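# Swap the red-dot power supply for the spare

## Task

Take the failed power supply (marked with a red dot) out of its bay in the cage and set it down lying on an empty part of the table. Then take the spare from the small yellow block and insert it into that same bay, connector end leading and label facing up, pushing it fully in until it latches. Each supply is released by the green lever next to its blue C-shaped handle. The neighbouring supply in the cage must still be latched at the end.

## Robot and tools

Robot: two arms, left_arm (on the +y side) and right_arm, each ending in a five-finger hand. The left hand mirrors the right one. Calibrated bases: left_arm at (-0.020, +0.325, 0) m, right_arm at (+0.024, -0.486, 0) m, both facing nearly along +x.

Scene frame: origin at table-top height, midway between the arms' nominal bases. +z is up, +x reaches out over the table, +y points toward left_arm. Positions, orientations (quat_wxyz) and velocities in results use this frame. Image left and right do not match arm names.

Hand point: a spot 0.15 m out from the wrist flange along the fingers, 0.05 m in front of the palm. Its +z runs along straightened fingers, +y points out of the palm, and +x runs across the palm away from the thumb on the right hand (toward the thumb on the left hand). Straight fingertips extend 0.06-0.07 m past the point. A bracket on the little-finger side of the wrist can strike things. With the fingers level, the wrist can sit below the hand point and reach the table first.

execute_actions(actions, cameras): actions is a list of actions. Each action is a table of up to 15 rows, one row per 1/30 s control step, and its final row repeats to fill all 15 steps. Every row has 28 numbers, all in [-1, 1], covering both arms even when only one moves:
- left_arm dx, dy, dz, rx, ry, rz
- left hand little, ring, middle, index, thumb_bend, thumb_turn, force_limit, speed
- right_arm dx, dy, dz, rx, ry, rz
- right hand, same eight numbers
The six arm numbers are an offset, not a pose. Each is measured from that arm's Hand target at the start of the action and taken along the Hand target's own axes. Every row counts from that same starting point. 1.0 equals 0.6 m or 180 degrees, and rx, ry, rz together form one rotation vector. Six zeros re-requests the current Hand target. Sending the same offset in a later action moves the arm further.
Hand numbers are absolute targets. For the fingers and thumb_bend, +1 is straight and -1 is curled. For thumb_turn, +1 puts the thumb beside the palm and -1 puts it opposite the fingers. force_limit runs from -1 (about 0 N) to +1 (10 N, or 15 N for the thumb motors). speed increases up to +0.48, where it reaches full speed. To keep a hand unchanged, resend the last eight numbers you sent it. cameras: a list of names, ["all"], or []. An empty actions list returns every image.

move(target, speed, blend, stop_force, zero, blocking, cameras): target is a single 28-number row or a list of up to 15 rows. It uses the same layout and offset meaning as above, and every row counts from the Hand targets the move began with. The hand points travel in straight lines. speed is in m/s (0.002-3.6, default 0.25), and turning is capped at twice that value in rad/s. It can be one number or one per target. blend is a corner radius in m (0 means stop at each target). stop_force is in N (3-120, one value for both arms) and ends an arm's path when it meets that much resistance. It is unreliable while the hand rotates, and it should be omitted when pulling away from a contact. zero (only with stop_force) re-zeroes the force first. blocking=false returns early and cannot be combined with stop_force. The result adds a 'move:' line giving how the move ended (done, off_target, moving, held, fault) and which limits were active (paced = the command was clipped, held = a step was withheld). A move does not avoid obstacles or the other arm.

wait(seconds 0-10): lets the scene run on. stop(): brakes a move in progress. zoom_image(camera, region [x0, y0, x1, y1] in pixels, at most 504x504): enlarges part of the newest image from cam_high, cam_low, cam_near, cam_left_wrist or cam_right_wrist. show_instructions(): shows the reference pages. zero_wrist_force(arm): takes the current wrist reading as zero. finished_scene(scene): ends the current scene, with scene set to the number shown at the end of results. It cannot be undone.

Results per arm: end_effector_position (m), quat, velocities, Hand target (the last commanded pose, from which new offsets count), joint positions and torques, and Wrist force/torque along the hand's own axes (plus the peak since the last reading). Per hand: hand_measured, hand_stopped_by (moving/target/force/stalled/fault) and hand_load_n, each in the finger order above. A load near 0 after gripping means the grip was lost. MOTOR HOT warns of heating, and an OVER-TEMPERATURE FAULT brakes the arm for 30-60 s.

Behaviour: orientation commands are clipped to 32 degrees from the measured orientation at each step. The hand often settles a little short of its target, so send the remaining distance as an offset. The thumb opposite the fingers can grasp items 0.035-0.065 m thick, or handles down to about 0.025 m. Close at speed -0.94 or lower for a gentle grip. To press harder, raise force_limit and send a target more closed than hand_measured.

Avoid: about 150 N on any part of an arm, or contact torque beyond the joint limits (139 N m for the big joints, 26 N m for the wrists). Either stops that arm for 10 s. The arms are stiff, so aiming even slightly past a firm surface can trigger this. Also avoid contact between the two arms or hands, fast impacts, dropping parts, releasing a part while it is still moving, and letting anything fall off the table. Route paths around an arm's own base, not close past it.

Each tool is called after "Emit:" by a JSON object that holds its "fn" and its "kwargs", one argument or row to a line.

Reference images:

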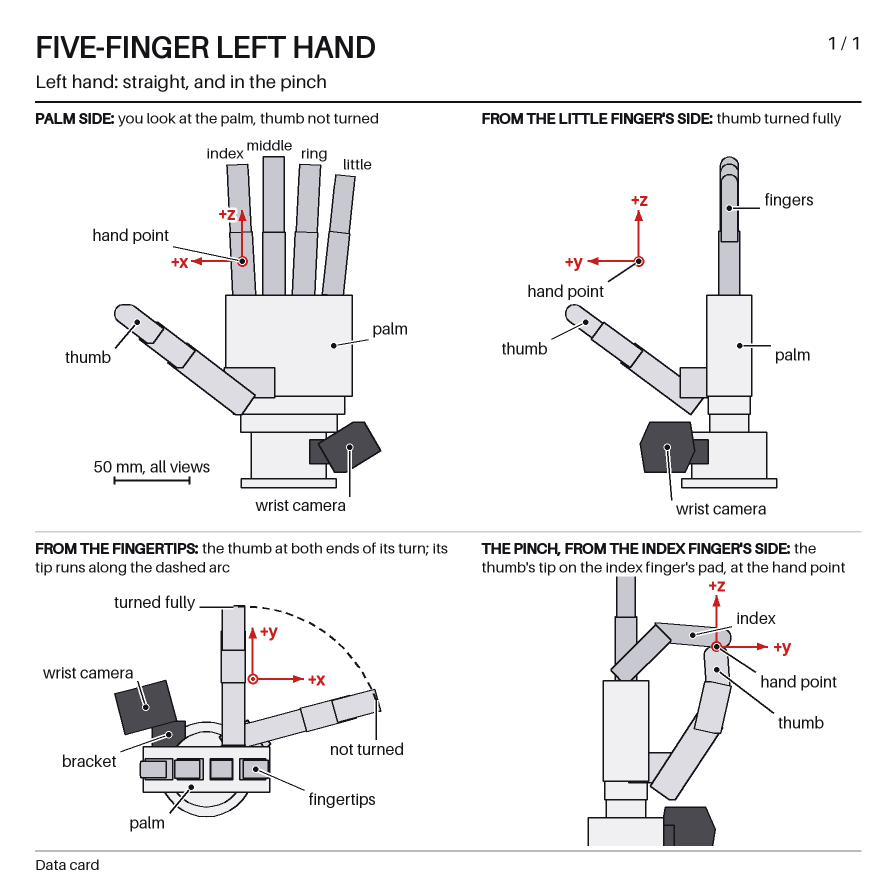

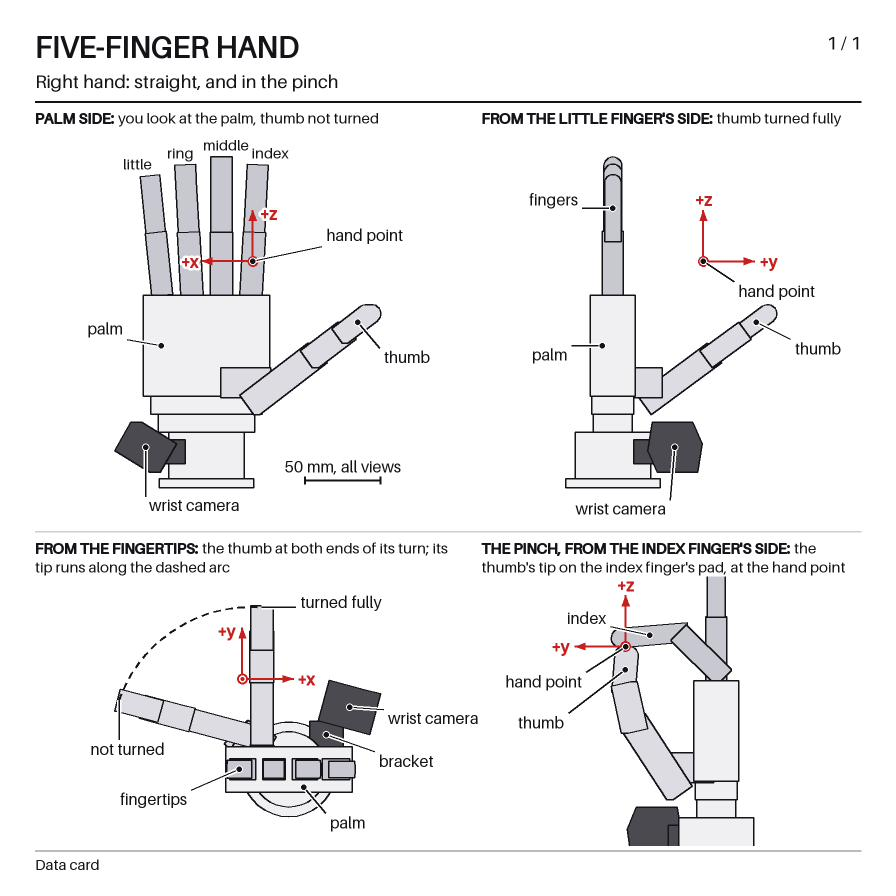

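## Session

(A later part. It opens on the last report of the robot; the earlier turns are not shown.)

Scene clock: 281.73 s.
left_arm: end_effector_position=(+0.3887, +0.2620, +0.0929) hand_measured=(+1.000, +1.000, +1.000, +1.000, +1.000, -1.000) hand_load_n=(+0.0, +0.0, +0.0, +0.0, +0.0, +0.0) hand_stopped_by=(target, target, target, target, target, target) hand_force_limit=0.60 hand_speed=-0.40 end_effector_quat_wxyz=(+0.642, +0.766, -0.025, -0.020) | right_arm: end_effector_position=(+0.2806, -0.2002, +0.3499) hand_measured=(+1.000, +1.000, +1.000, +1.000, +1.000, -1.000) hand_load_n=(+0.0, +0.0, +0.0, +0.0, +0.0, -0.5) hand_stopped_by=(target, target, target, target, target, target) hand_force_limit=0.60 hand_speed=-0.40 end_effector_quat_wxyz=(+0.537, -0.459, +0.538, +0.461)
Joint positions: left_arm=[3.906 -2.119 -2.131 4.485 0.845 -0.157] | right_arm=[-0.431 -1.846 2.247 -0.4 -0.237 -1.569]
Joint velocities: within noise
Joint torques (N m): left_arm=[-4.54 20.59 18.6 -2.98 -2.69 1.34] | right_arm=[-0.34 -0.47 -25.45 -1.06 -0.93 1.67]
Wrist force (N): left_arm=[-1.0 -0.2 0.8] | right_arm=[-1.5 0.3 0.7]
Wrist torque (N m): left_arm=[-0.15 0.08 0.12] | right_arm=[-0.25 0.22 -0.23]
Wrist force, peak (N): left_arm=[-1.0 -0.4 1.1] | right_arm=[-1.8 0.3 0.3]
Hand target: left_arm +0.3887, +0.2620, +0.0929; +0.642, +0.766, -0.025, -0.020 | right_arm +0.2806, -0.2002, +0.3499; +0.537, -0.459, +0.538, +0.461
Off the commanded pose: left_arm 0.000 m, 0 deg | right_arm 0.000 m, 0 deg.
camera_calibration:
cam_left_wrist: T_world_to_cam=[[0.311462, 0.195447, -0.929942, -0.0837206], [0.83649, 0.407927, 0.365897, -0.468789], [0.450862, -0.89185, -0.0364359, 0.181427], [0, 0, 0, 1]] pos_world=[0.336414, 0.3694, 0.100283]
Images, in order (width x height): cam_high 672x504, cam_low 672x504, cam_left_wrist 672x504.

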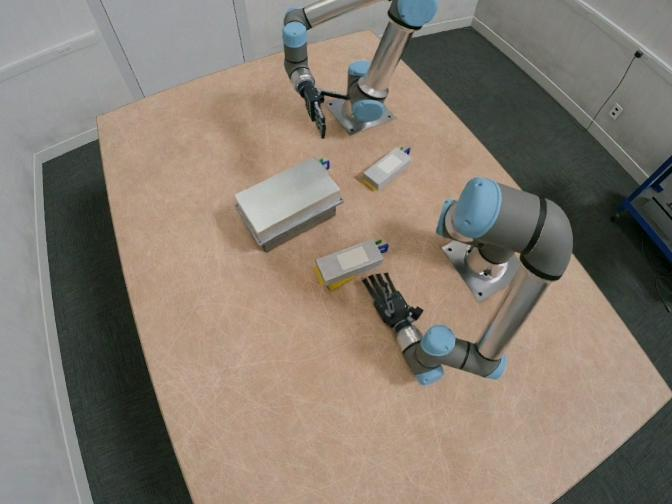

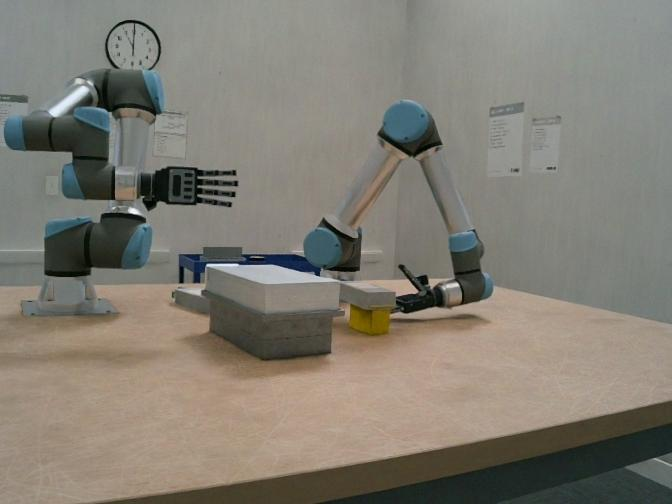

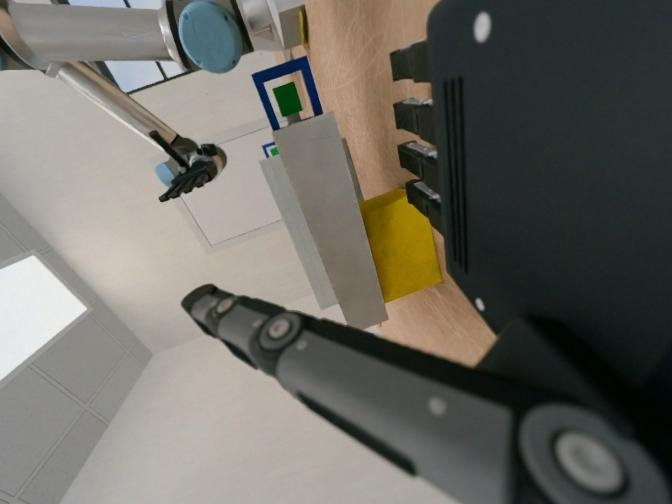

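Emit:
{"fn": "move", "kwargs": {
  "target": [
    [0.0043,0.0116,0.0655,0,0,0, 1,1,1,1,1,-1,0.6,-0.4, 0,0,0,0,0,0, 1,1,1,1,1,-1,0.6,-0.4]
  ],
  "speed": 0.08,
  "stop_force": 5,
  "cameras": ["cam_near","cam_left_wrist"]
}}

Emit:
{"fn": "zoom_image", "kwargs": {
  "camera": "cam_left_wrist",
  "region": [230, 50, 450, 350]
}}

Emit:
{"fn": "zoom_image", "kwargs": {
  "camera": "cam_near",
  "region": [60, 225, 250, 365]
}}

Scene clock: 283.83 s.
left_arm: end_effector_position=(+0.3887, +0.2220, +0.0929) hand_measured=(+1.000, +1.000, +1.000, +1.000, +1.000, -1.000) hand_load_n=(+0.0, +0.0, +0.0, +0.0, +0.0, +0.0) hand_stopped_by=(target, target, target, target, target, target) hand_force_limit=0.60 hand_speed=-0.40 end_effector_quat_wxyz=(+0.642, +0.766, -0.025, -0.020) | right_arm: end_effector_position=(+0.2806, -0.2002, +0.3499) hand_measured=(+1.000, +1.000, +1.000, +1.000, +1.000, -1.000) hand_load_n=(+0.0, +0.0, +0.0, +0.0, +0.0, +0.0) hand_stopped_by=(target, target, target, target, target, target) hand_force_limit=0.60 hand_speed=-0.40 end_effector_quat_wxyz=(+0.537, -0.459, +0.538, +0.461)
Joint positions: left_arm=[3.833 -2.097 -2.183 4.532 0.775 -0.182] | right_arm=[-0.431 -1.846 2.247 -0.4 -0.237 -1.569]
Joint torques (N m): left_arm=[-1.6 19.02 18.21 -2.9 0.02 1.26] | right_arm=[0.48 -0.13 -24.78 -1.09 -0.78 1.61]
Wrist force (N): left_arm=[-0.8 0.3 0.6] | right_arm=[-1.8 0.0 0.3]
Wrist torque (N m): left_arm=[-0.09 0.03 0.11] | right_arm=[-0.28 0.28 -0.26]
Wrist force, peak (N): left_arm=[-0.7 0.1 1.8] | right_arm=[-1.8 0.0 0.3]
Hand target: left_arm +0.3887, +0.2220, +0.0929; +0.642, +0.766, -0.025, -0.020 | right_arm +0.2806, -0.2002, +0.3499; +0.537, -0.459, +0.538, +0.461
Off the commanded pose: left_arm 0.000 m, 0 deg | right_arm 0.000 m, 0 deg.
move: done
camera_calibration:
cam_left_wrist: T_world_to_cam=[[0.311477, 0.195454, -0.929935, -0.0759111], [0.836484, 0.407923, 0.365914, -0.45247], [0.450862, -0.89185, -0.0364356, 0.145753], [0, 0, 0, 1]] pos_world=[0.336414, 0.3294, 0.100283]
Images, in order (width x height): cam_near 672x504, cam_left_wrist 672x504.

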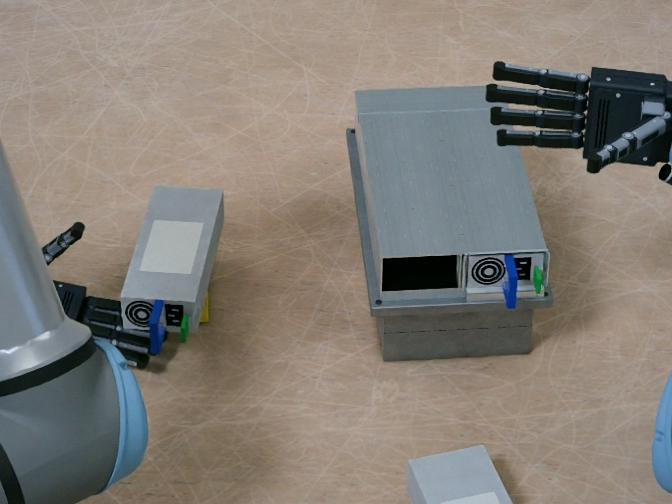

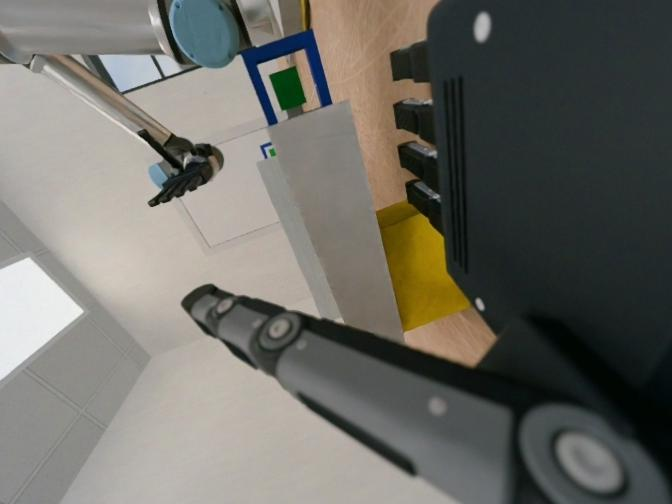

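Scaled by 1.680 from the camera's 672x504 image, which has a finer 960x720 frame.

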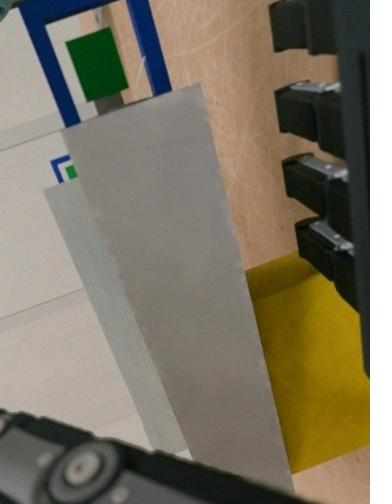

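Scaled by 2.653 from the camera's 672x504 image, which has a finer 960x720 frame.

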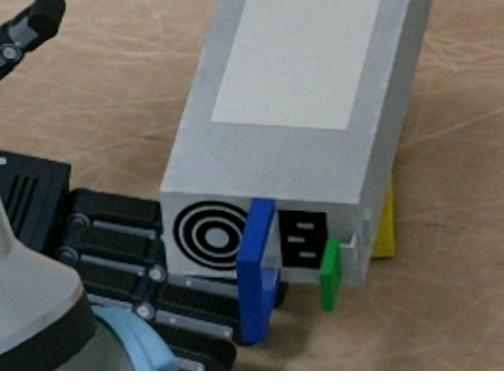

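Emit:
{"fn": "move", "kwargs": {
  "target": [
    [0.004,0.0108,0.0612,0,0,0, 1,1,1,1,1,-1,0.6,-0.4, 0,0,0,0,0,0, 1,1,1,1,1,-1,0.6,-0.4]
  ],
  "speed": 0.06,
  "stop_force": 5,
  "cameras": ["cam_near","cam_left_wrist"]
}}

Emit:
{"fn": "zoom_image", "kwargs": {
  "camera": "cam_left_wrist",
  "region": [230, 50, 450, 350]
}}

Emit:
{"fn": "zoom_image", "kwargs": {
  "camera": "cam_near",
  "region": [60, 225, 250, 365]
}}

Scene clock: 285.90 s.
left_arm: end_effector_position=(+0.3887, +0.1846, +0.0929) hand_measured=(+1.000, +1.000, +1.000, +1.000, +1.000, -1.000) hand_load_n=(+0.0, +0.0, +0.0, +0.0, +0.0, +0.0) hand_stopped_by=(target, target, target, target, target, target) hand_force_limit=0.60 hand_speed=-0.40 end_effector_quat_wxyz=(+0.642, +0.766, -0.025, -0.020) | right_arm: end_effector_position=(+0.2806, -0.2002, +0.3499) hand_measured=(+1.000, +1.000, +1.000, +1.000, +1.000, -1.000) hand_load_n=(+0.5, +0.0, +0.0, +0.0, +0.0, -0.5) hand_stopped_by=(target, target, target, target, target, target) hand_force_limit=0.60 hand_speed=-0.40 end_effector_quat_wxyz=(+0.537, -0.459, +0.538, +0.461)
Joint positions: left_arm=[3.759 -2.081 -2.224 4.578 0.703 -0.21] | right_arm=[-0.431 -1.846 2.247 -0.4 -0.237 -1.569]
Joint torques (N m): left_arm=[5.72 17.77 17.98 -2.8 1.53 1.35] | right_arm=[-0.02 -0.65 -26.14 -1.06 -0.57 1.43]
Wrist force (N): left_arm=[-0.8 0.2 0.7] | right_arm=[-1.4 0.2 0.6]
Wrist torque (N m): left_arm=[-0.09 0.02 0.11] | right_arm=[-0.26 0.21 -0.23]
Wrist force, peak (N): left_arm=[-0.7 0.2 1.4] | right_arm=[-1.6 0.4 0.7]
Hand target: left_arm +0.3887, +0.1846, +0.0929; +0.642, +0.766, -0.025, -0.020 | right_arm +0.2806, -0.2002, +0.3499; +0.537, -0.459, +0.538, +0.461
Off the commanded pose: left_arm 0.000 m, 0 deg | right_arm 0.000 m, 0 deg.
move: done
camera_calibration:
cam_left_wrist: T_world_to_cam=[[0.311477, 0.195454, -0.929935, -0.0686518], [0.836484, 0.407923, 0.365914, -0.437339], [0.450862, -0.89185, -0.0364356, 0.112442], [0, 0, 0, 1]] pos_world=[0.336514, 0.2921, 0.100283]
Images, in order (width x height): cam_near 672x504, cam_left_wrist 672x504.

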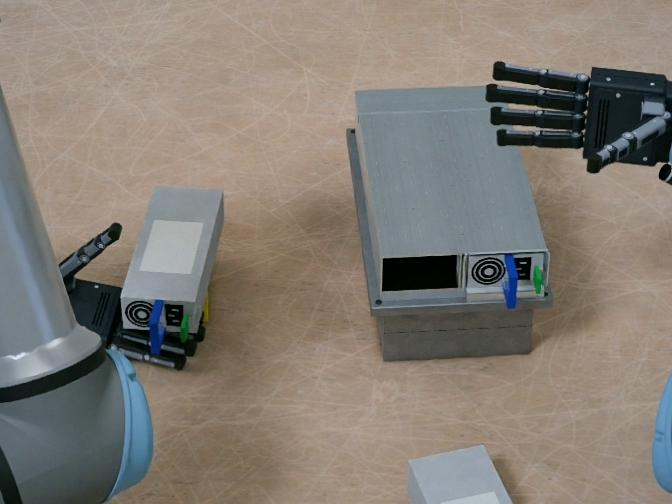

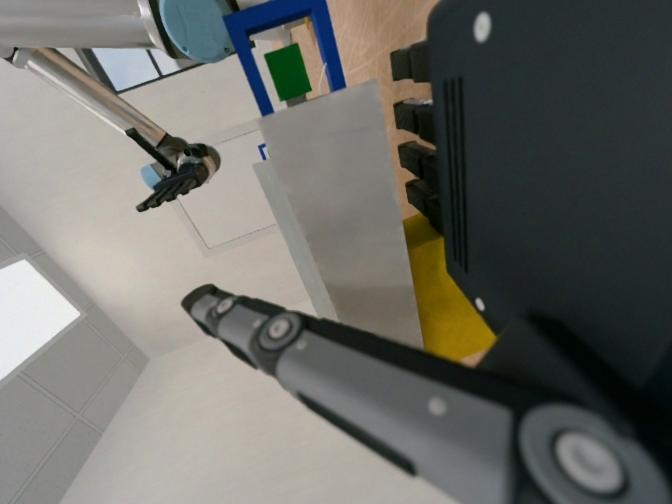

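Scaled by 1.680 from the camera's 672x504 image, which has a finer 960x720 frame.

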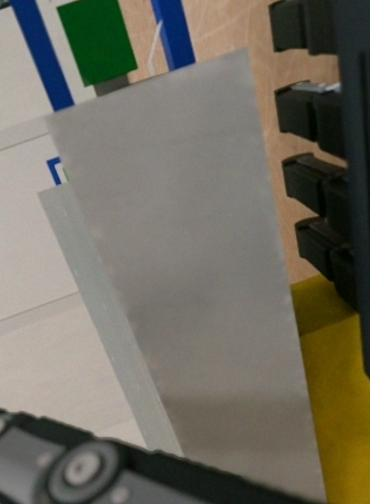

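Scaled by 2.653 from the camera's 672x504 image, which has a finer 960x720 frame.

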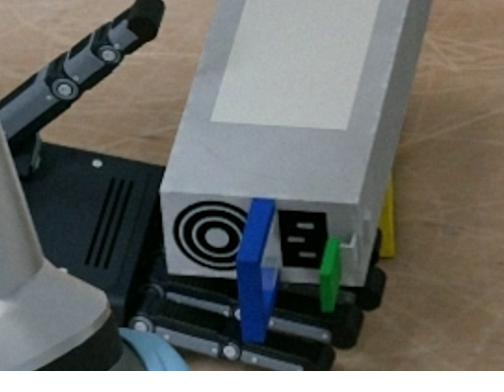

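Emit:
{"fn": "move", "kwargs": {
  "target": [
    [0,0.0295,-0.0052,0,0,0, 1,1,1,1,1,-1,0.6,-0.4, 0,0,0,0,0,0, 1,1,1,1,1,-1,0.6,-0.4]
  ],
  "speed": 0.02,
  "stop_force": 3,
  "cameras": ["cam_near","cam_left_wrist"]
}}

Emit:
{"fn": "zoom_image", "kwargs": {
  "camera": "cam_near",
  "region": [60, 165, 250, 365]
}}

Scene clock: 288.93 s.
left_arm: end_effector_position=(+0.3887, +0.1846, +0.1108) hand_measured=(+1.000, +1.000, +1.000, +1.000, +1.000, -1.000) hand_load_n=(+0.0, +0.0, +0.0, +0.0, +0.0, +0.0) hand_stopped_by=(target, target, target, target, target, target) hand_force_limit=0.60 hand_speed=-0.40 end_effector_quat_wxyz=(+0.642, +0.766, -0.025, -0.020) | right_arm: end_effector_position=(+0.2806, -0.2002, +0.3499) hand_measured=(+1.000, +1.000, +1.000, +1.000, +1.000, -1.000) hand_load_n=(+0.0, +0.0, +0.0, +0.0, +0.0, -0.5) hand_stopped_by=(target, target, target, target, target, target) hand_force_limit=0.60 hand_speed=-0.40 end_effector_quat_wxyz=(+0.537, -0.459, +0.538, +0.461)
Joint positions: left_arm=[3.759 -2.033 -2.221 4.527 0.703 -0.21] | right_arm=[-0.431 -1.846 2.247 -0.4 -0.237 -1.569]
Joint torques (N m): left_arm=[-1.03 16.88 8.55 2.4 -2.67 -0.17] | right_arm=[1.72 0.13 -27.72 -1.1 -0.54 1.18]
Wrist force (N): left_arm=[-0.8 0.1 0.8] | right_arm=[-1.5 0.0 0.3]
Wrist torque (N m): left_arm=[-0.11 0.04 0.13] | right_arm=[-0.28 0.22 -0.24]
Wrist force, peak (N): left_arm=[-0.9 0.0 1.2] | right_arm=[-1.9 0.2 0.5]
Hand target: left_arm +0.3887, +0.1846, +0.1108; +0.642, +0.766, -0.025, -0.020 | right_arm +0.2806, -0.2002, +0.3499; +0.537, -0.459, +0.538, +0.461
Off the commanded pose: left_arm 0.000 m, 0 deg | right_arm 0.000 m, 0 deg.
move: done
camera_calibration:
cam_left_wrist: T_world_to_cam=[[0.311477, 0.195454, -0.929935, -0.051913], [0.836484, 0.407923, 0.365914, -0.443925], [0.450862, -0.89185, -0.0364356, 0.113098], [0, 0, 0, 1]] pos_world=[0.336514, 0.2921, 0.118283]
Images, in order (width x height): cam_near 672x504, cam_left_wrist 672x504.

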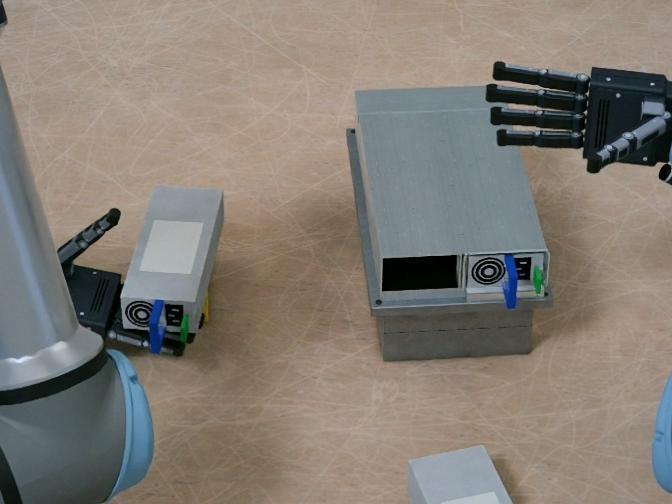

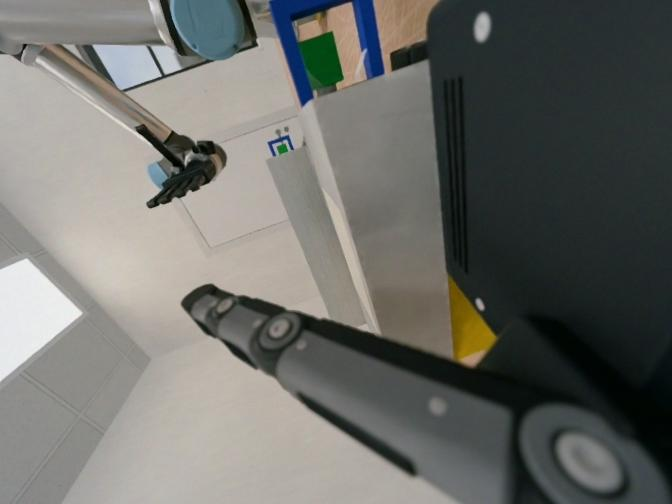

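Scaled by 2.520 from the camera's 672x504 image, which has a finer 960x720 frame.

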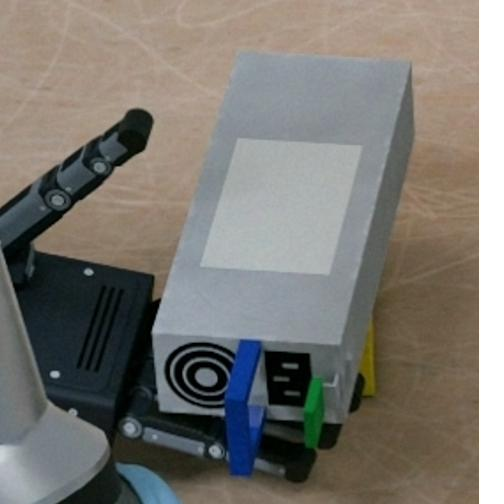

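Emit:
{"fn": "move", "kwargs": {
  "target": [
    [0,0,0,-0.0278,0,0, 1,1,1,1,1,-1,0.6,-0.4, 0,0,0,0,0,0, 1,1,1,1,1,-1,0.6,-0.4]
  ],
  "speed": 0.1
}}

Emit:
{"fn": "move", "kwargs": {
  "target": [
    [0,0.0199,-0.0017,0,0,0, 1,1,1,1,1,-1,0.6,-0.4, 0,0,0,0,0,0, 1,1,1,1,1,-1,0.6,-0.4]
  ],
  "speed": 0.015,
  "stop_force": 3,
  "cameras": ["cam_near","cam_left_wrist"]
}}

Emit:
{"fn": "zoom_image", "kwargs": {
  "camera": "cam_near",
  "region": [60, 165, 250, 365]
}}

Scene clock: 290.80 s.
left_arm: end_effector_position=(+0.3887, +0.1846, +0.1108) hand_measured=(+1.000, +1.000, +1.000, +1.000, +1.000, -1.000) hand_load_n=(+0.0, +0.0, +0.0, +0.0, +0.0, +0.0) hand_stopped_by=(target, target, target, target, target, target) hand_force_limit=0.60 hand_speed=-0.40 end_effector_quat_wxyz=(+0.675, +0.737, -0.024, -0.022) | right_arm: end_effector_position=(+0.2806, -0.2002, +0.3499) hand_measured=(+1.000, +1.000, +1.000, +1.000, +1.000, -1.000) hand_load_n=(+0.0, +0.0, -0.5, +0.0, +0.0, +0.0) hand_stopped_by=(target, target, target, target, target, target) hand_force_limit=0.60 hand_speed=-0.40 end_effector_quat_wxyz=(+0.537, -0.459, +0.538, +0.461)
Joint positions: left_arm=[3.754 -2.1 -2.19 4.43 0.684 -0.108] | right_arm=[-0.431 -1.846 2.247 -0.4 -0.237 -1.569]
Joint torques (N m): left_arm=[5.5 46.14 -2.57 1.01 2.26 0.68] | right_arm=[1.85 -1.49 -27.23 -0.91 -0.89 1.45]
Wrist force (N): left_arm=[-1.0 -0.1 1.1] | right_arm=[-1.4 0.1 0.3]
Wrist torque (N m): left_arm=[-0.15 0.08 0.13] | right_arm=[-0.26 0.21 -0.23]
Wrist force, peak (N): left_arm=[-1.2 0.2 0.9] | right_arm=[-1.7 0.2 0.6]
Hand target: left_arm +0.3887, +0.1846, +0.1108; +0.675, +0.737, -0.024, -0.022 | right_arm +0.2806, -0.2002, +0.3499; +0.537, -0.459, +0.538, +0.461
Off the commanded pose: left_arm 0.000 m, 0 deg | right_arm 0.000 m, 0 deg.
move: done

Scene clock: 291.73 s.
left_arm: end_effector_position=(+0.3887, +0.1846, +0.1126) hand_measured=(+1.000, +1.000, +1.000, +1.000, +1.000, -1.000) hand_load_n=(+0.0, +0.0, +0.0, +0.0, +0.0, +0.0) hand_stopped_by=(target, target, target, target, target, target) hand_force_limit=0.60 hand_speed=-0.40 end_effector_quat_wxyz=(+0.675, +0.737, -0.024, -0.021) | right_arm: end_effector_position=(+0.2806, -0.2002, +0.3499) hand_measured=(+1.000, +1.000, +1.000, +1.000, +1.000, -1.000) hand_load_n=(+0.0, +0.0, +0.0, +0.0, +0.0, +0.0) hand_stopped_by=(target, target, target, target, target, target) hand_force_limit=0.60 hand_speed=-0.40 end_effector_quat_wxyz=(+0.537, -0.459, +0.538, +0.461)
Joint positions: left_arm=[3.754 -2.095 -2.19 4.425 0.684 -0.108] | right_arm=[-0.431 -1.846 2.247 -0.4 -0.237 -1.569]
Joint torques (N m): left_arm=[2.4 18.6 1.88 -0.6 1.91 0.31] | right_arm=[1.1 0.38 -27.82 -0.84 -0.67 1.83]
Wrist force (N): left_arm=[-0.9 -0.3 0.9] | right_arm=[-1.4 0.1 0.2]
Wrist torque (N m): left_arm=[-0.13 0.08 0.15] | right_arm=[-0.26 0.22 -0.23]
Wrist force, peak (N): left_arm=[-0.3 -4.0 1.5] | right_arm=[-1.7 0.2 0.5]
Hand target: left_arm +0.3887, +0.1846, +0.1126; +0.675, +0.737, -0.024, -0.022 (not the last commanded pose) | right_arm +0.2806, -0.2002, +0.3499; +0.537, -0.459, +0.538, +0.461
Off the commanded pose: left_arm 0.010 m, 0 deg | right_arm 0.000 m, 0 deg.
move: contact (left_arm)
camera_calibration:
cam_left_wrist: T_world_to_cam=[[0.306297, 0.113723, -0.945119, -0.0314452], [0.838452, 0.437893, 0.324418, -0.446077], [0.450755, -0.891805, 0.0387739, 0.104713], [0, 0, 0, 1]] pos_world=[0.336446, 0.292293, 0.110936]
Images, in order (width x height): cam_near 672x504, cam_left_wrist 672x504.

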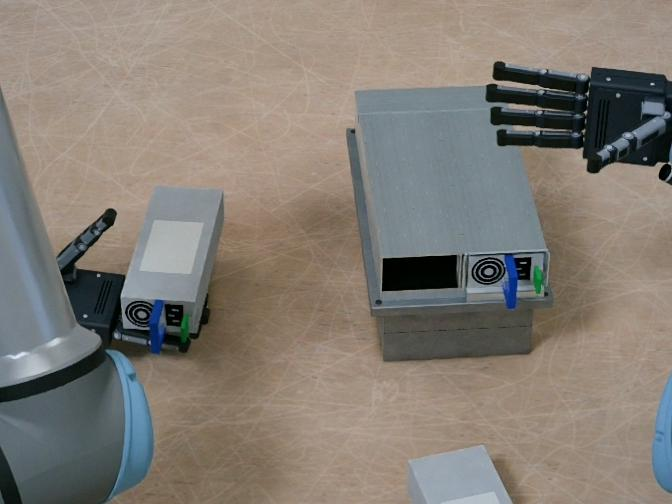

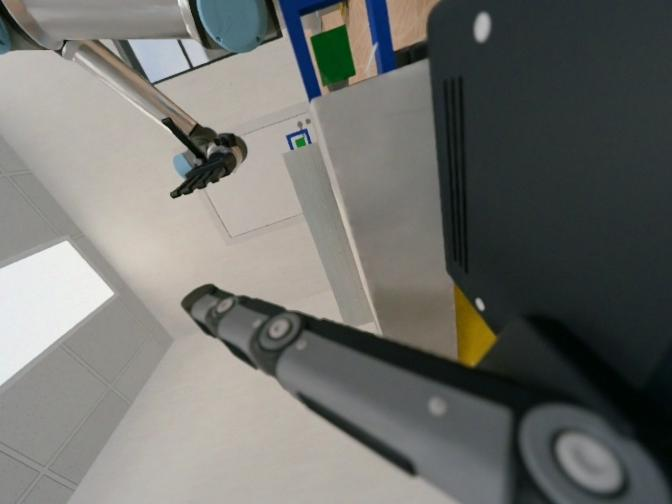

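Scaled by 2.520 from the camera's 672x504 image, which has a finer 960x720 frame.

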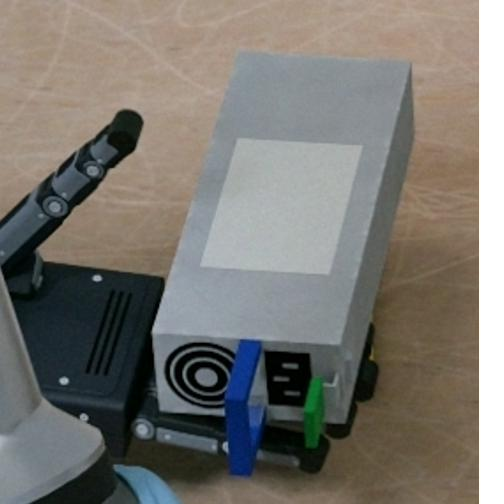

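Emit:
{"fn": "move", "kwargs": {
  "target": [
    [0,0,0,0,0,0, 1,1,1,1,-0.3,-1,0.6,-0.4, 0,0,0,0,0,0, 1,1,1,1,1,-1,0.6,-0.4]
  ],
  "speed": 0.05,
  "cameras": ["cam_near","cam_left_wrist"]
}}

Emit:
{"fn": "zoom_image", "kwargs": {
  "camera": "cam_near",
  "region": [60, 165, 250, 365]
}}

Scene clock: 293.90 s.
left_arm: end_effector_position=(+0.3887, +0.1846, +0.1126) hand_measured=(+1.000, +1.000, +1.000, +1.000, -0.124, -1.000) hand_load_n=(+0.0, +0.0, +0.0, +0.0, +20.0, +1.0) hand_stopped_by=(target, target, target, target, force, target) hand_force_limit=0.60 hand_speed=-0.40 end_effector_quat_wxyz=(+0.675, +0.737, -0.024, -0.022) | right_arm: end_effector_position=(+0.2806, -0.2002, +0.3499) hand_measured=(+1.000, +1.000, +1.000, +1.000, +1.000, -1.000) hand_load_n=(+0.0, +0.0, +0.0, +0.0, +0.0, +0.0) hand_stopped_by=(target, target, target, target, target, target) hand_force_limit=0.60 hand_speed=-0.40 end_effector_quat_wxyz=(+0.537, -0.459, +0.538, +0.461)
Joint positions: left_arm=[3.754 -2.095 -2.19 4.425 0.684 -0.108] | right_arm=[-0.431 -1.846 2.247 -0.4 -0.237 -1.569]
Joint torques (N m): left_arm=[-4.42 18.81 3.46 -1.45 0.72 -0.95] | right_arm=[2.82 -0.37 -25.82 -0.91 -0.68 1.3]
Wrist force (N): left_arm=[-1.0 8.1 0.4] | right_arm=[-1.4 0.2 0.5]
Wrist torque (N m): left_arm=[0.05 0.07 0.17] | right_arm=[-0.26 0.22 -0.23]
Wrist force, peak (N): left_arm=[-1.0 9.7 0.2] | right_arm=[-1.8 0.4 0.5]
Hand target: left_arm +0.3887, +0.1846, +0.1126; +0.675, +0.737, -0.024, -0.022 | right_arm +0.2806, -0.2002, +0.3499; +0.537, -0.459, +0.538, +0.461
Off the commanded pose: left_arm 0.000 m, 0 deg | right_arm 0.000 m, 0 deg.
move: done
camera_calibration:
cam_left_wrist: T_world_to_cam=[[0.306136, 0.113642, -0.94518, -0.0313615], [0.838511, 0.437914, 0.324239, -0.446084], [0.450755, -0.891805, 0.0387709, 0.104713], [0, 0, 0, 1]] pos_world=[0.336447, 0.292294, 0.110936]
Images, in order (width x height): cam_near 672x504, cam_left_wrist 672x504.

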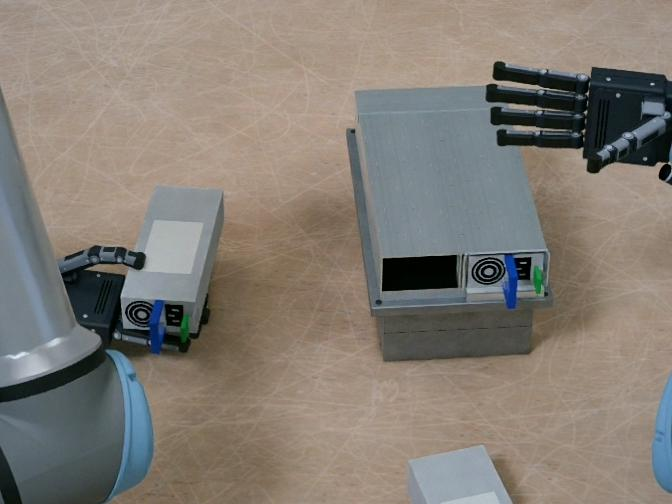

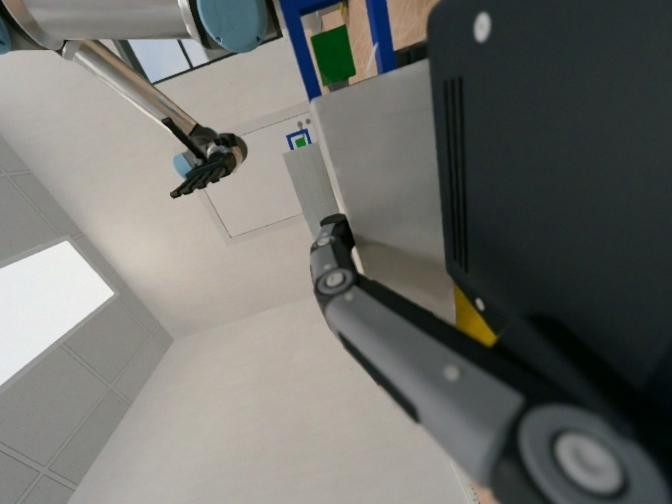

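Scaled by 2.520 from the camera's 672x504 image, which has a finer 960x720 frame.

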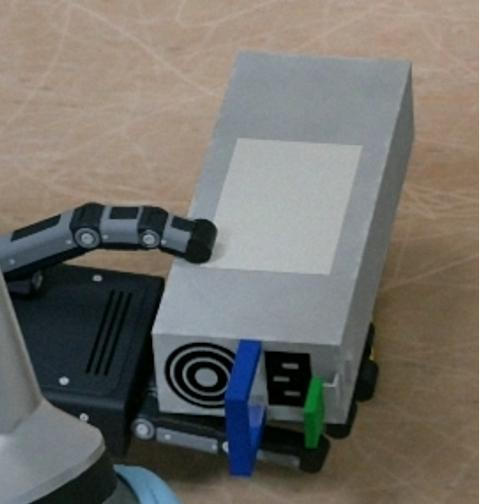

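Emit:
{"fn": "move", "kwargs": {
  "target": [
    [0,0.0332,-0.0029,0,0,0, 1,1,1,1,-0.3,-1,0.6,-0.4, 0,0,0,0,0,0, 1,1,1,1,1,-1,0.6,-0.4],
    [0,0.1162,-0.0102,-0.0278,0,0, 1,1,1,1,-0.3,-1,0.6,-0.4, 0,0,0,0,0,0, 1,1,1,1,1,-1,0.6,-0.4]
  ],
  "speed": [0.03,0.06],
  "cameras": ["cam_near","cam_left_wrist","cam_low"]
}}

Emit:
{"fn": "zoom_image", "kwargs": {
  "camera": "cam_near",
  "region": [60, 140, 250, 340]
}}

Emit:
{"fn": "zoom_image", "kwargs": {
  "camera": "cam_low",
  "region": [320, 240, 500, 340]
}}

Scene clock: 296.73 s.
left_arm: end_effector_position=(+0.3887, +0.1845, +0.1826) hand_measured=(+1.000, +1.000, +1.000, +1.000, -0.124, -1.000) hand_load_n=(+0.0, -0.5, +0.0, +0.5, +14.0, +2.0) hand_stopped_by=(target, target, target, target, force, target) hand_force_limit=0.60 hand_speed=-0.40 end_effector_quat_wxyz=(+0.706, +0.707, -0.023, -0.022) | right_arm: end_effector_position=(+0.2806, -0.2002, +0.3499) hand_measured=(+1.000, +1.000, +1.000, +1.000, +1.000, -1.000) hand_load_n=(+0.0, +0.0, +0.0, +0.0, +0.0, +0.0) hand_stopped_by=(target, target, target, target, target, target) hand_force_limit=0.60 hand_speed=-0.40 end_effector_quat_wxyz=(+0.537, -0.459, +0.538, +0.461)
Joint positions: left_arm=[3.745 -1.99 -2.144 4.136 0.671 0] | right_arm=[-0.431 -1.846 2.247 -0.4 -0.237 -1.569]
Joint torques (N m): left_arm=[6.27 19.4 0.29 -1.93 1.35 0.31] | right_arm=[3.09 0.04 -26.81 -1 -0.8 1.19]
Wrist force (N): left_arm=[-1.0 -9.5 0.9] | right_arm=[-1.4 0.5 0.4]
Wrist torque (N m): left_arm=[-0.07 0.08 -0.03] | right_arm=[-0.21 0.21 -0.22]
Wrist force, peak (N): left_arm=[-0.9 -11.1 1.8] | right_arm=[-1.7 0.4 0.3]
Hand target: left_arm +0.3887, +0.1846, +0.1825; +0.707, +0.707, -0.023, -0.023 | right_arm +0.2806, -0.2002, +0.3499; +0.537, -0.459, +0.538, +0.461
Off the commanded pose: left_arm 0.000 m, 0 deg | right_arm 0.000 m, 0 deg.
move: done
camera_calibration:
cam_left_wrist: T_world_to_cam=[[0.301202, 0.0311229, -0.953052, 0.0533542], [0.840075, 0.464227, 0.280656, -0.466292], [0.451167, -0.885169, 0.11368, 0.0868288], [0, 0, 0, 1]] pos_world=[0.336475, 0.291663, 0.171846]
Images, in order (width x height): cam_low 672x504, cam_near 672x504, cam_left_wrist 672x504.

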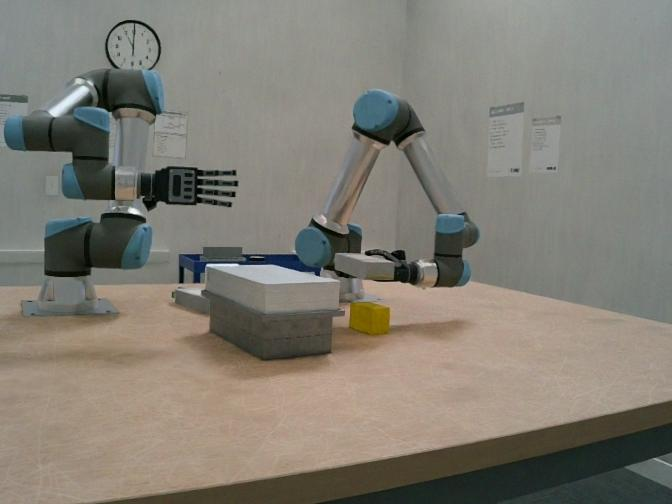

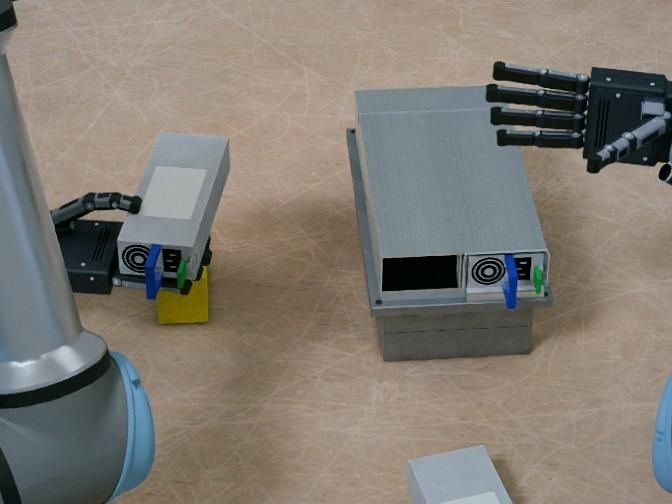

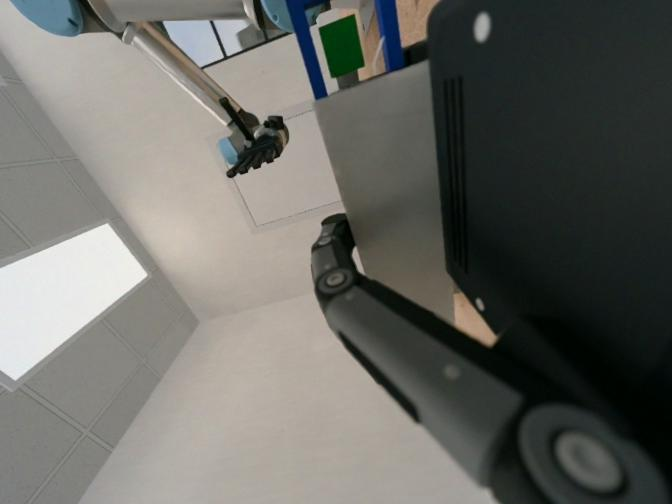

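Scaled by 2.520 from the camera's 672x504 image, which has a finer 960x720 frame.

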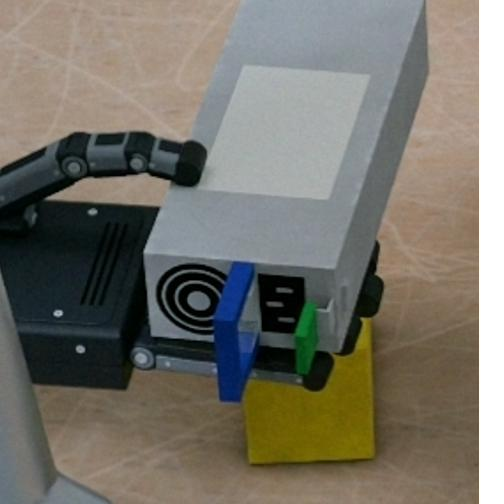

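Scaled by 2.800 from the camera's 672x504 image, which has a finer 960x720 frame.

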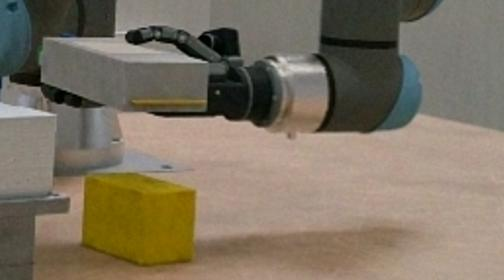

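Emit:
{"fn": "zoom_image", "kwargs": {
  "camera": "cam_near",
  "region": [100, 120, 250, 270]
}}

Scaled by 3.360 from the camera's 672x504 image, which has a finer 960x720 frame.

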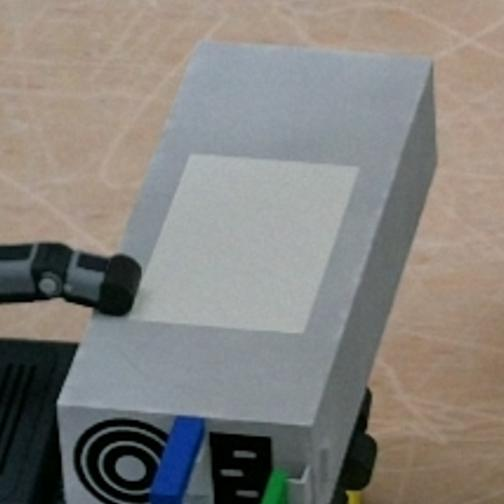

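Emit:
{"fn": "move", "kwargs": {
  "target": [
    [0,0.0583,0,0,0,0, 1,1,1,1,-0.3,-1,0.6,-0.4, -0.2,0,0,0,0,0, 1,1,1,1,1,-1,0.6,-0.4],
    [-0.2835,0.0583,0.4538,0,0.0672,0, 1,1,1,1,-0.3,-1,0.6,-0.4, -0.2,0,0,0,0,0, 1,1,1,1,1,-1,0.6,-0.4]
  ],
  "speed": [0.1,0.14],
  "blend": [0.02,0],
  "cameras": ["cam_near","cam_left_wrist","cam_high"]
}}

Emit:
{"fn": "zoom_image", "kwargs": {
  "camera": "cam_near",
  "region": [320, 140, 560, 340]
}}

Scene clock: 306.57 s.
left_arm: end_effector_position=(+0.2015, -0.0763, +0.2173) hand_measured=(+1.000, +1.000, +1.000, +1.000, -0.124, -1.000) hand_load_n=(+0.0, +0.0, +0.0, +0.5, +14.5, +1.5) hand_stopped_by=(target, target, target, target, force, target) hand_force_limit=0.60 hand_speed=-0.40 end_effector_quat_wxyz=(+0.705, +0.705, +0.052, +0.052) | right_arm: end_effector_position=(+0.2809, -0.2002, +0.4699) hand_measured=(+1.000, +1.000, +1.000, +1.000, +1.000, -1.000) hand_load_n=(+0.0, +0.0, +0.0, +0.0, +0.0, +0.0) hand_stopped_by=(target, target, target, target, target, target) hand_force_limit=0.60 hand_speed=-0.40 end_effector_quat_wxyz=(+0.537, -0.459, +0.538, +0.461)
Joint positions: left_arm=[2.989 -1.484 -2.653 4.135 -0.296 0.002] | right_arm=[-0.43 -1.92 1.98 -0.058 -0.236 -1.569]
Joint torques (N m): left_arm=[-4.97 26.5 4.45 -1.07 -2.54 1.76] | right_arm=[9.94 3.58 -8.46 -1.17 0.82 1.43]
Wrist force (N): left_arm=[-1.5 -9.9 1.2] | right_arm=[-1.5 0.0 0.7]
Wrist torque (N m): left_arm=[-0.10 0.11 -0.06] | right_arm=[-0.30 0.24 -0.10]
Wrist force, peak (N): left_arm=[-0.9 -10.9 1.0] | right_arm=[-1.8 0.3 0.4]
Hand target: left_arm +0.2014, -0.0763, +0.2173; +0.705, +0.705, +0.052, +0.052 | right_arm +0.2809, -0.2002, +0.4699; +0.537, -0.459, +0.538, +0.461
Off the commanded pose: left_arm 0.000 m, 0 deg | right_arm 0.000 m, 0 deg.
move: done
camera_calibration:
cam_left_wrist: T_world_to_cam=[[0.287833, 0.0930894, -0.953146, 0.158408], [0.724349, 0.629899, 0.28026, -0.161627], [0.626474, -0.771079, 0.113876, -0.0901099], [0, 0, 0, 1]] pos_world=[0.127931, 0.0175807, 0.206545]
Images, in order (width x height): cam_high 672x504, cam_near 672x504, cam_left_wrist 672x504.

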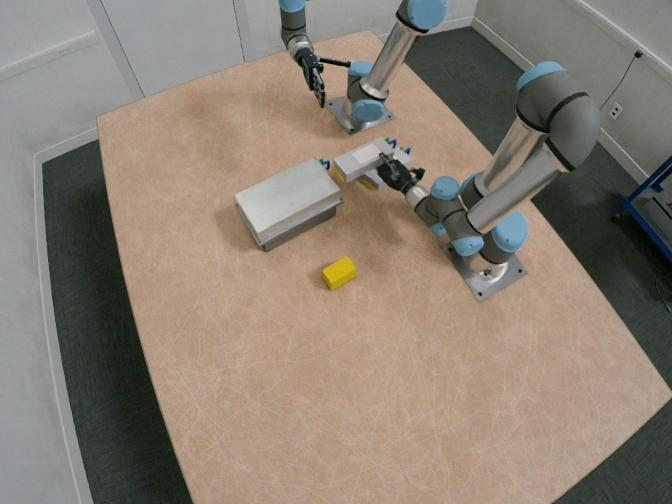

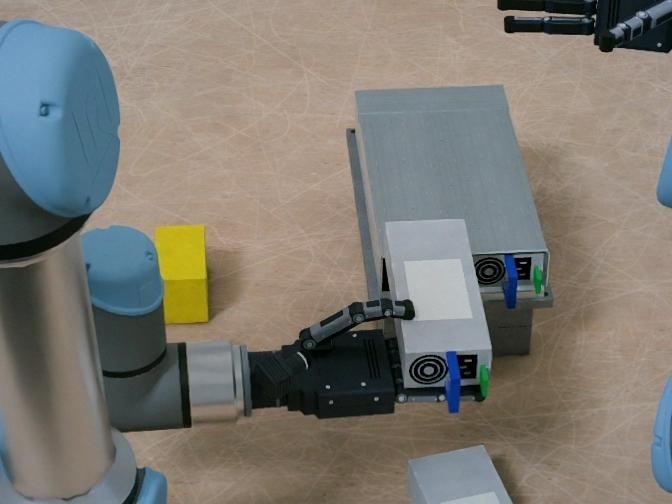

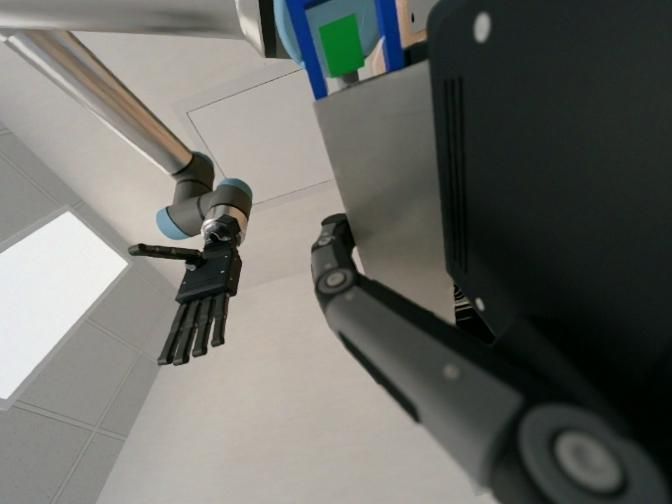

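Scaled by 2.100 from the camera's 672x504 image, which has a finer 960x720 frame.

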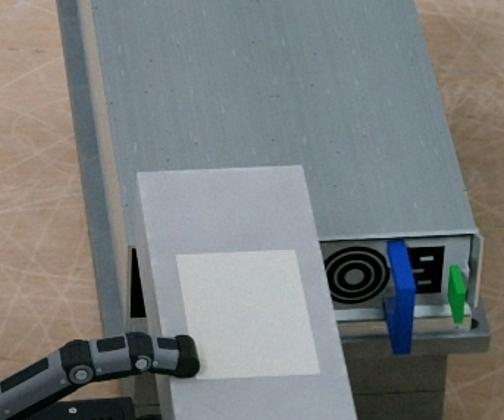

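Emit:
{"fn": "move", "kwargs": {
  "target": [
    [0,-0.0667,0,0,0,0, 1,1,1,1,-0.3,-1,0.6,-0.4, 0,0,0,0,0,0, 1,1,1,1,1,-1,0.6,-0.4]
  ],
  "speed": 0.05,
  "stop_force": 6,
  "cameras": ["cam_near"]
}}

Emit:
{"fn": "zoom_image", "kwargs": {
  "camera": "cam_near",
  "region": [350, 220, 510, 340]
}}

Emit:
{"fn": "zoom_image", "kwargs": {
  "camera": "cam_near",
  "region": [380, 330, 520, 450]
}}

Scene clock: 309.03 s.
left_arm: end_effector_position=(+0.2014, -0.0763, +0.1773) hand_measured=(+1.000, +1.000, +1.000, +1.000, -0.124, -1.000) hand_load_n=(+0.0, +0.0, +0.0, +0.5, +14.5, +2.0) hand_stopped_by=(target, target, target, target, force, target) hand_force_limit=0.60 hand_speed=-0.40 end_effector_quat_wxyz=(+0.705, +0.705, +0.052, +0.052) | right_arm: end_effector_position=(+0.2809, -0.2002, +0.4699) hand_measured=(+1.000, +1.000, +1.000, +1.000, +1.000, -1.000) hand_load_n=(+0.0, +0.0, +0.0, +0.0, +0.0, +0.0) hand_stopped_by=(target, target, target, target, target, target) hand_force_limit=0.60 hand_speed=-0.40 end_effector_quat_wxyz=(+0.537, -0.459, +0.538, +0.461)
Joint positions: left_arm=[2.989 -1.671 -2.692 4.361 -0.296 0.002] | right_arm=[-0.43 -1.92 1.98 -0.058 -0.236 -1.569]
Joint torques (N m): left_arm=[-5.86 30.42 20.3 -0.95 -2.45 1.76] | right_arm=[8.34 4 -8.99 -1.51 0.05 1.7]
Wrist force (N): left_arm=[-0.8 -10.0 1.4] | right_arm=[-1.4 0.2 0.5]
Wrist torque (N m): left_arm=[-0.14 0.06 -0.05] | right_arm=[-0.26 0.22 -0.09]
Wrist force, peak (N): left_arm=[-1.2 -10.9 1.3] | right_arm=[-1.6 0.1 0.4]
Hand target: left_arm +0.2014, -0.0763, +0.1773; +0.705, +0.705, +0.052, +0.052 | right_arm +0.2809, -0.2002, +0.4699; +0.537, -0.459, +0.538, +0.461
Off the commanded pose: left_arm 0.000 m, 0 deg | right_arm 0.000 m, 0 deg.
move: done
Images, in order (width x height): cam_near 672x504.

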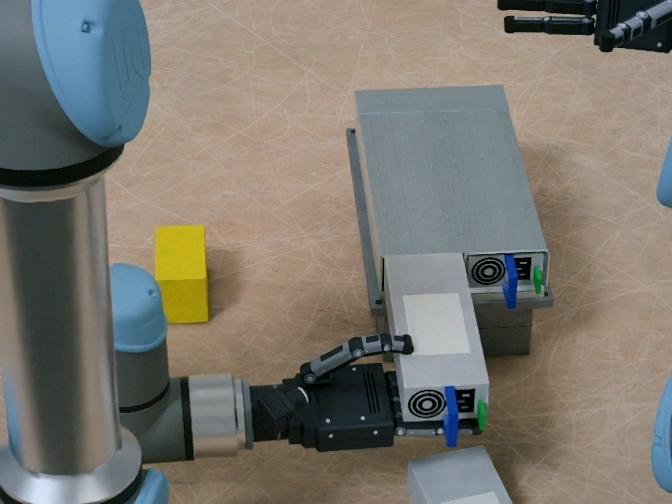

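Scaled by 3.150 from the camera's 672x504 image, which has a finer 960x720 frame.

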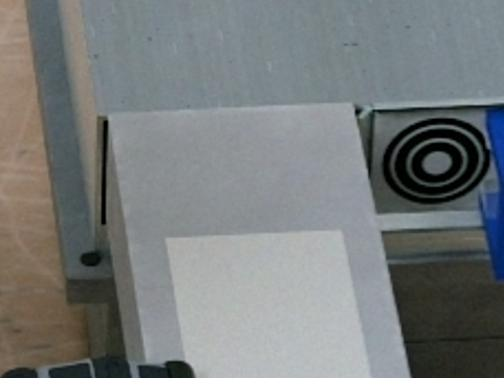

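Scaled by 3.600 from the camera's 672x504 image, which has a finer 960x720 frame.

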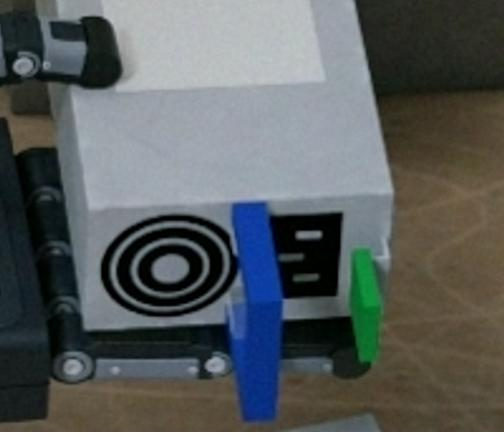

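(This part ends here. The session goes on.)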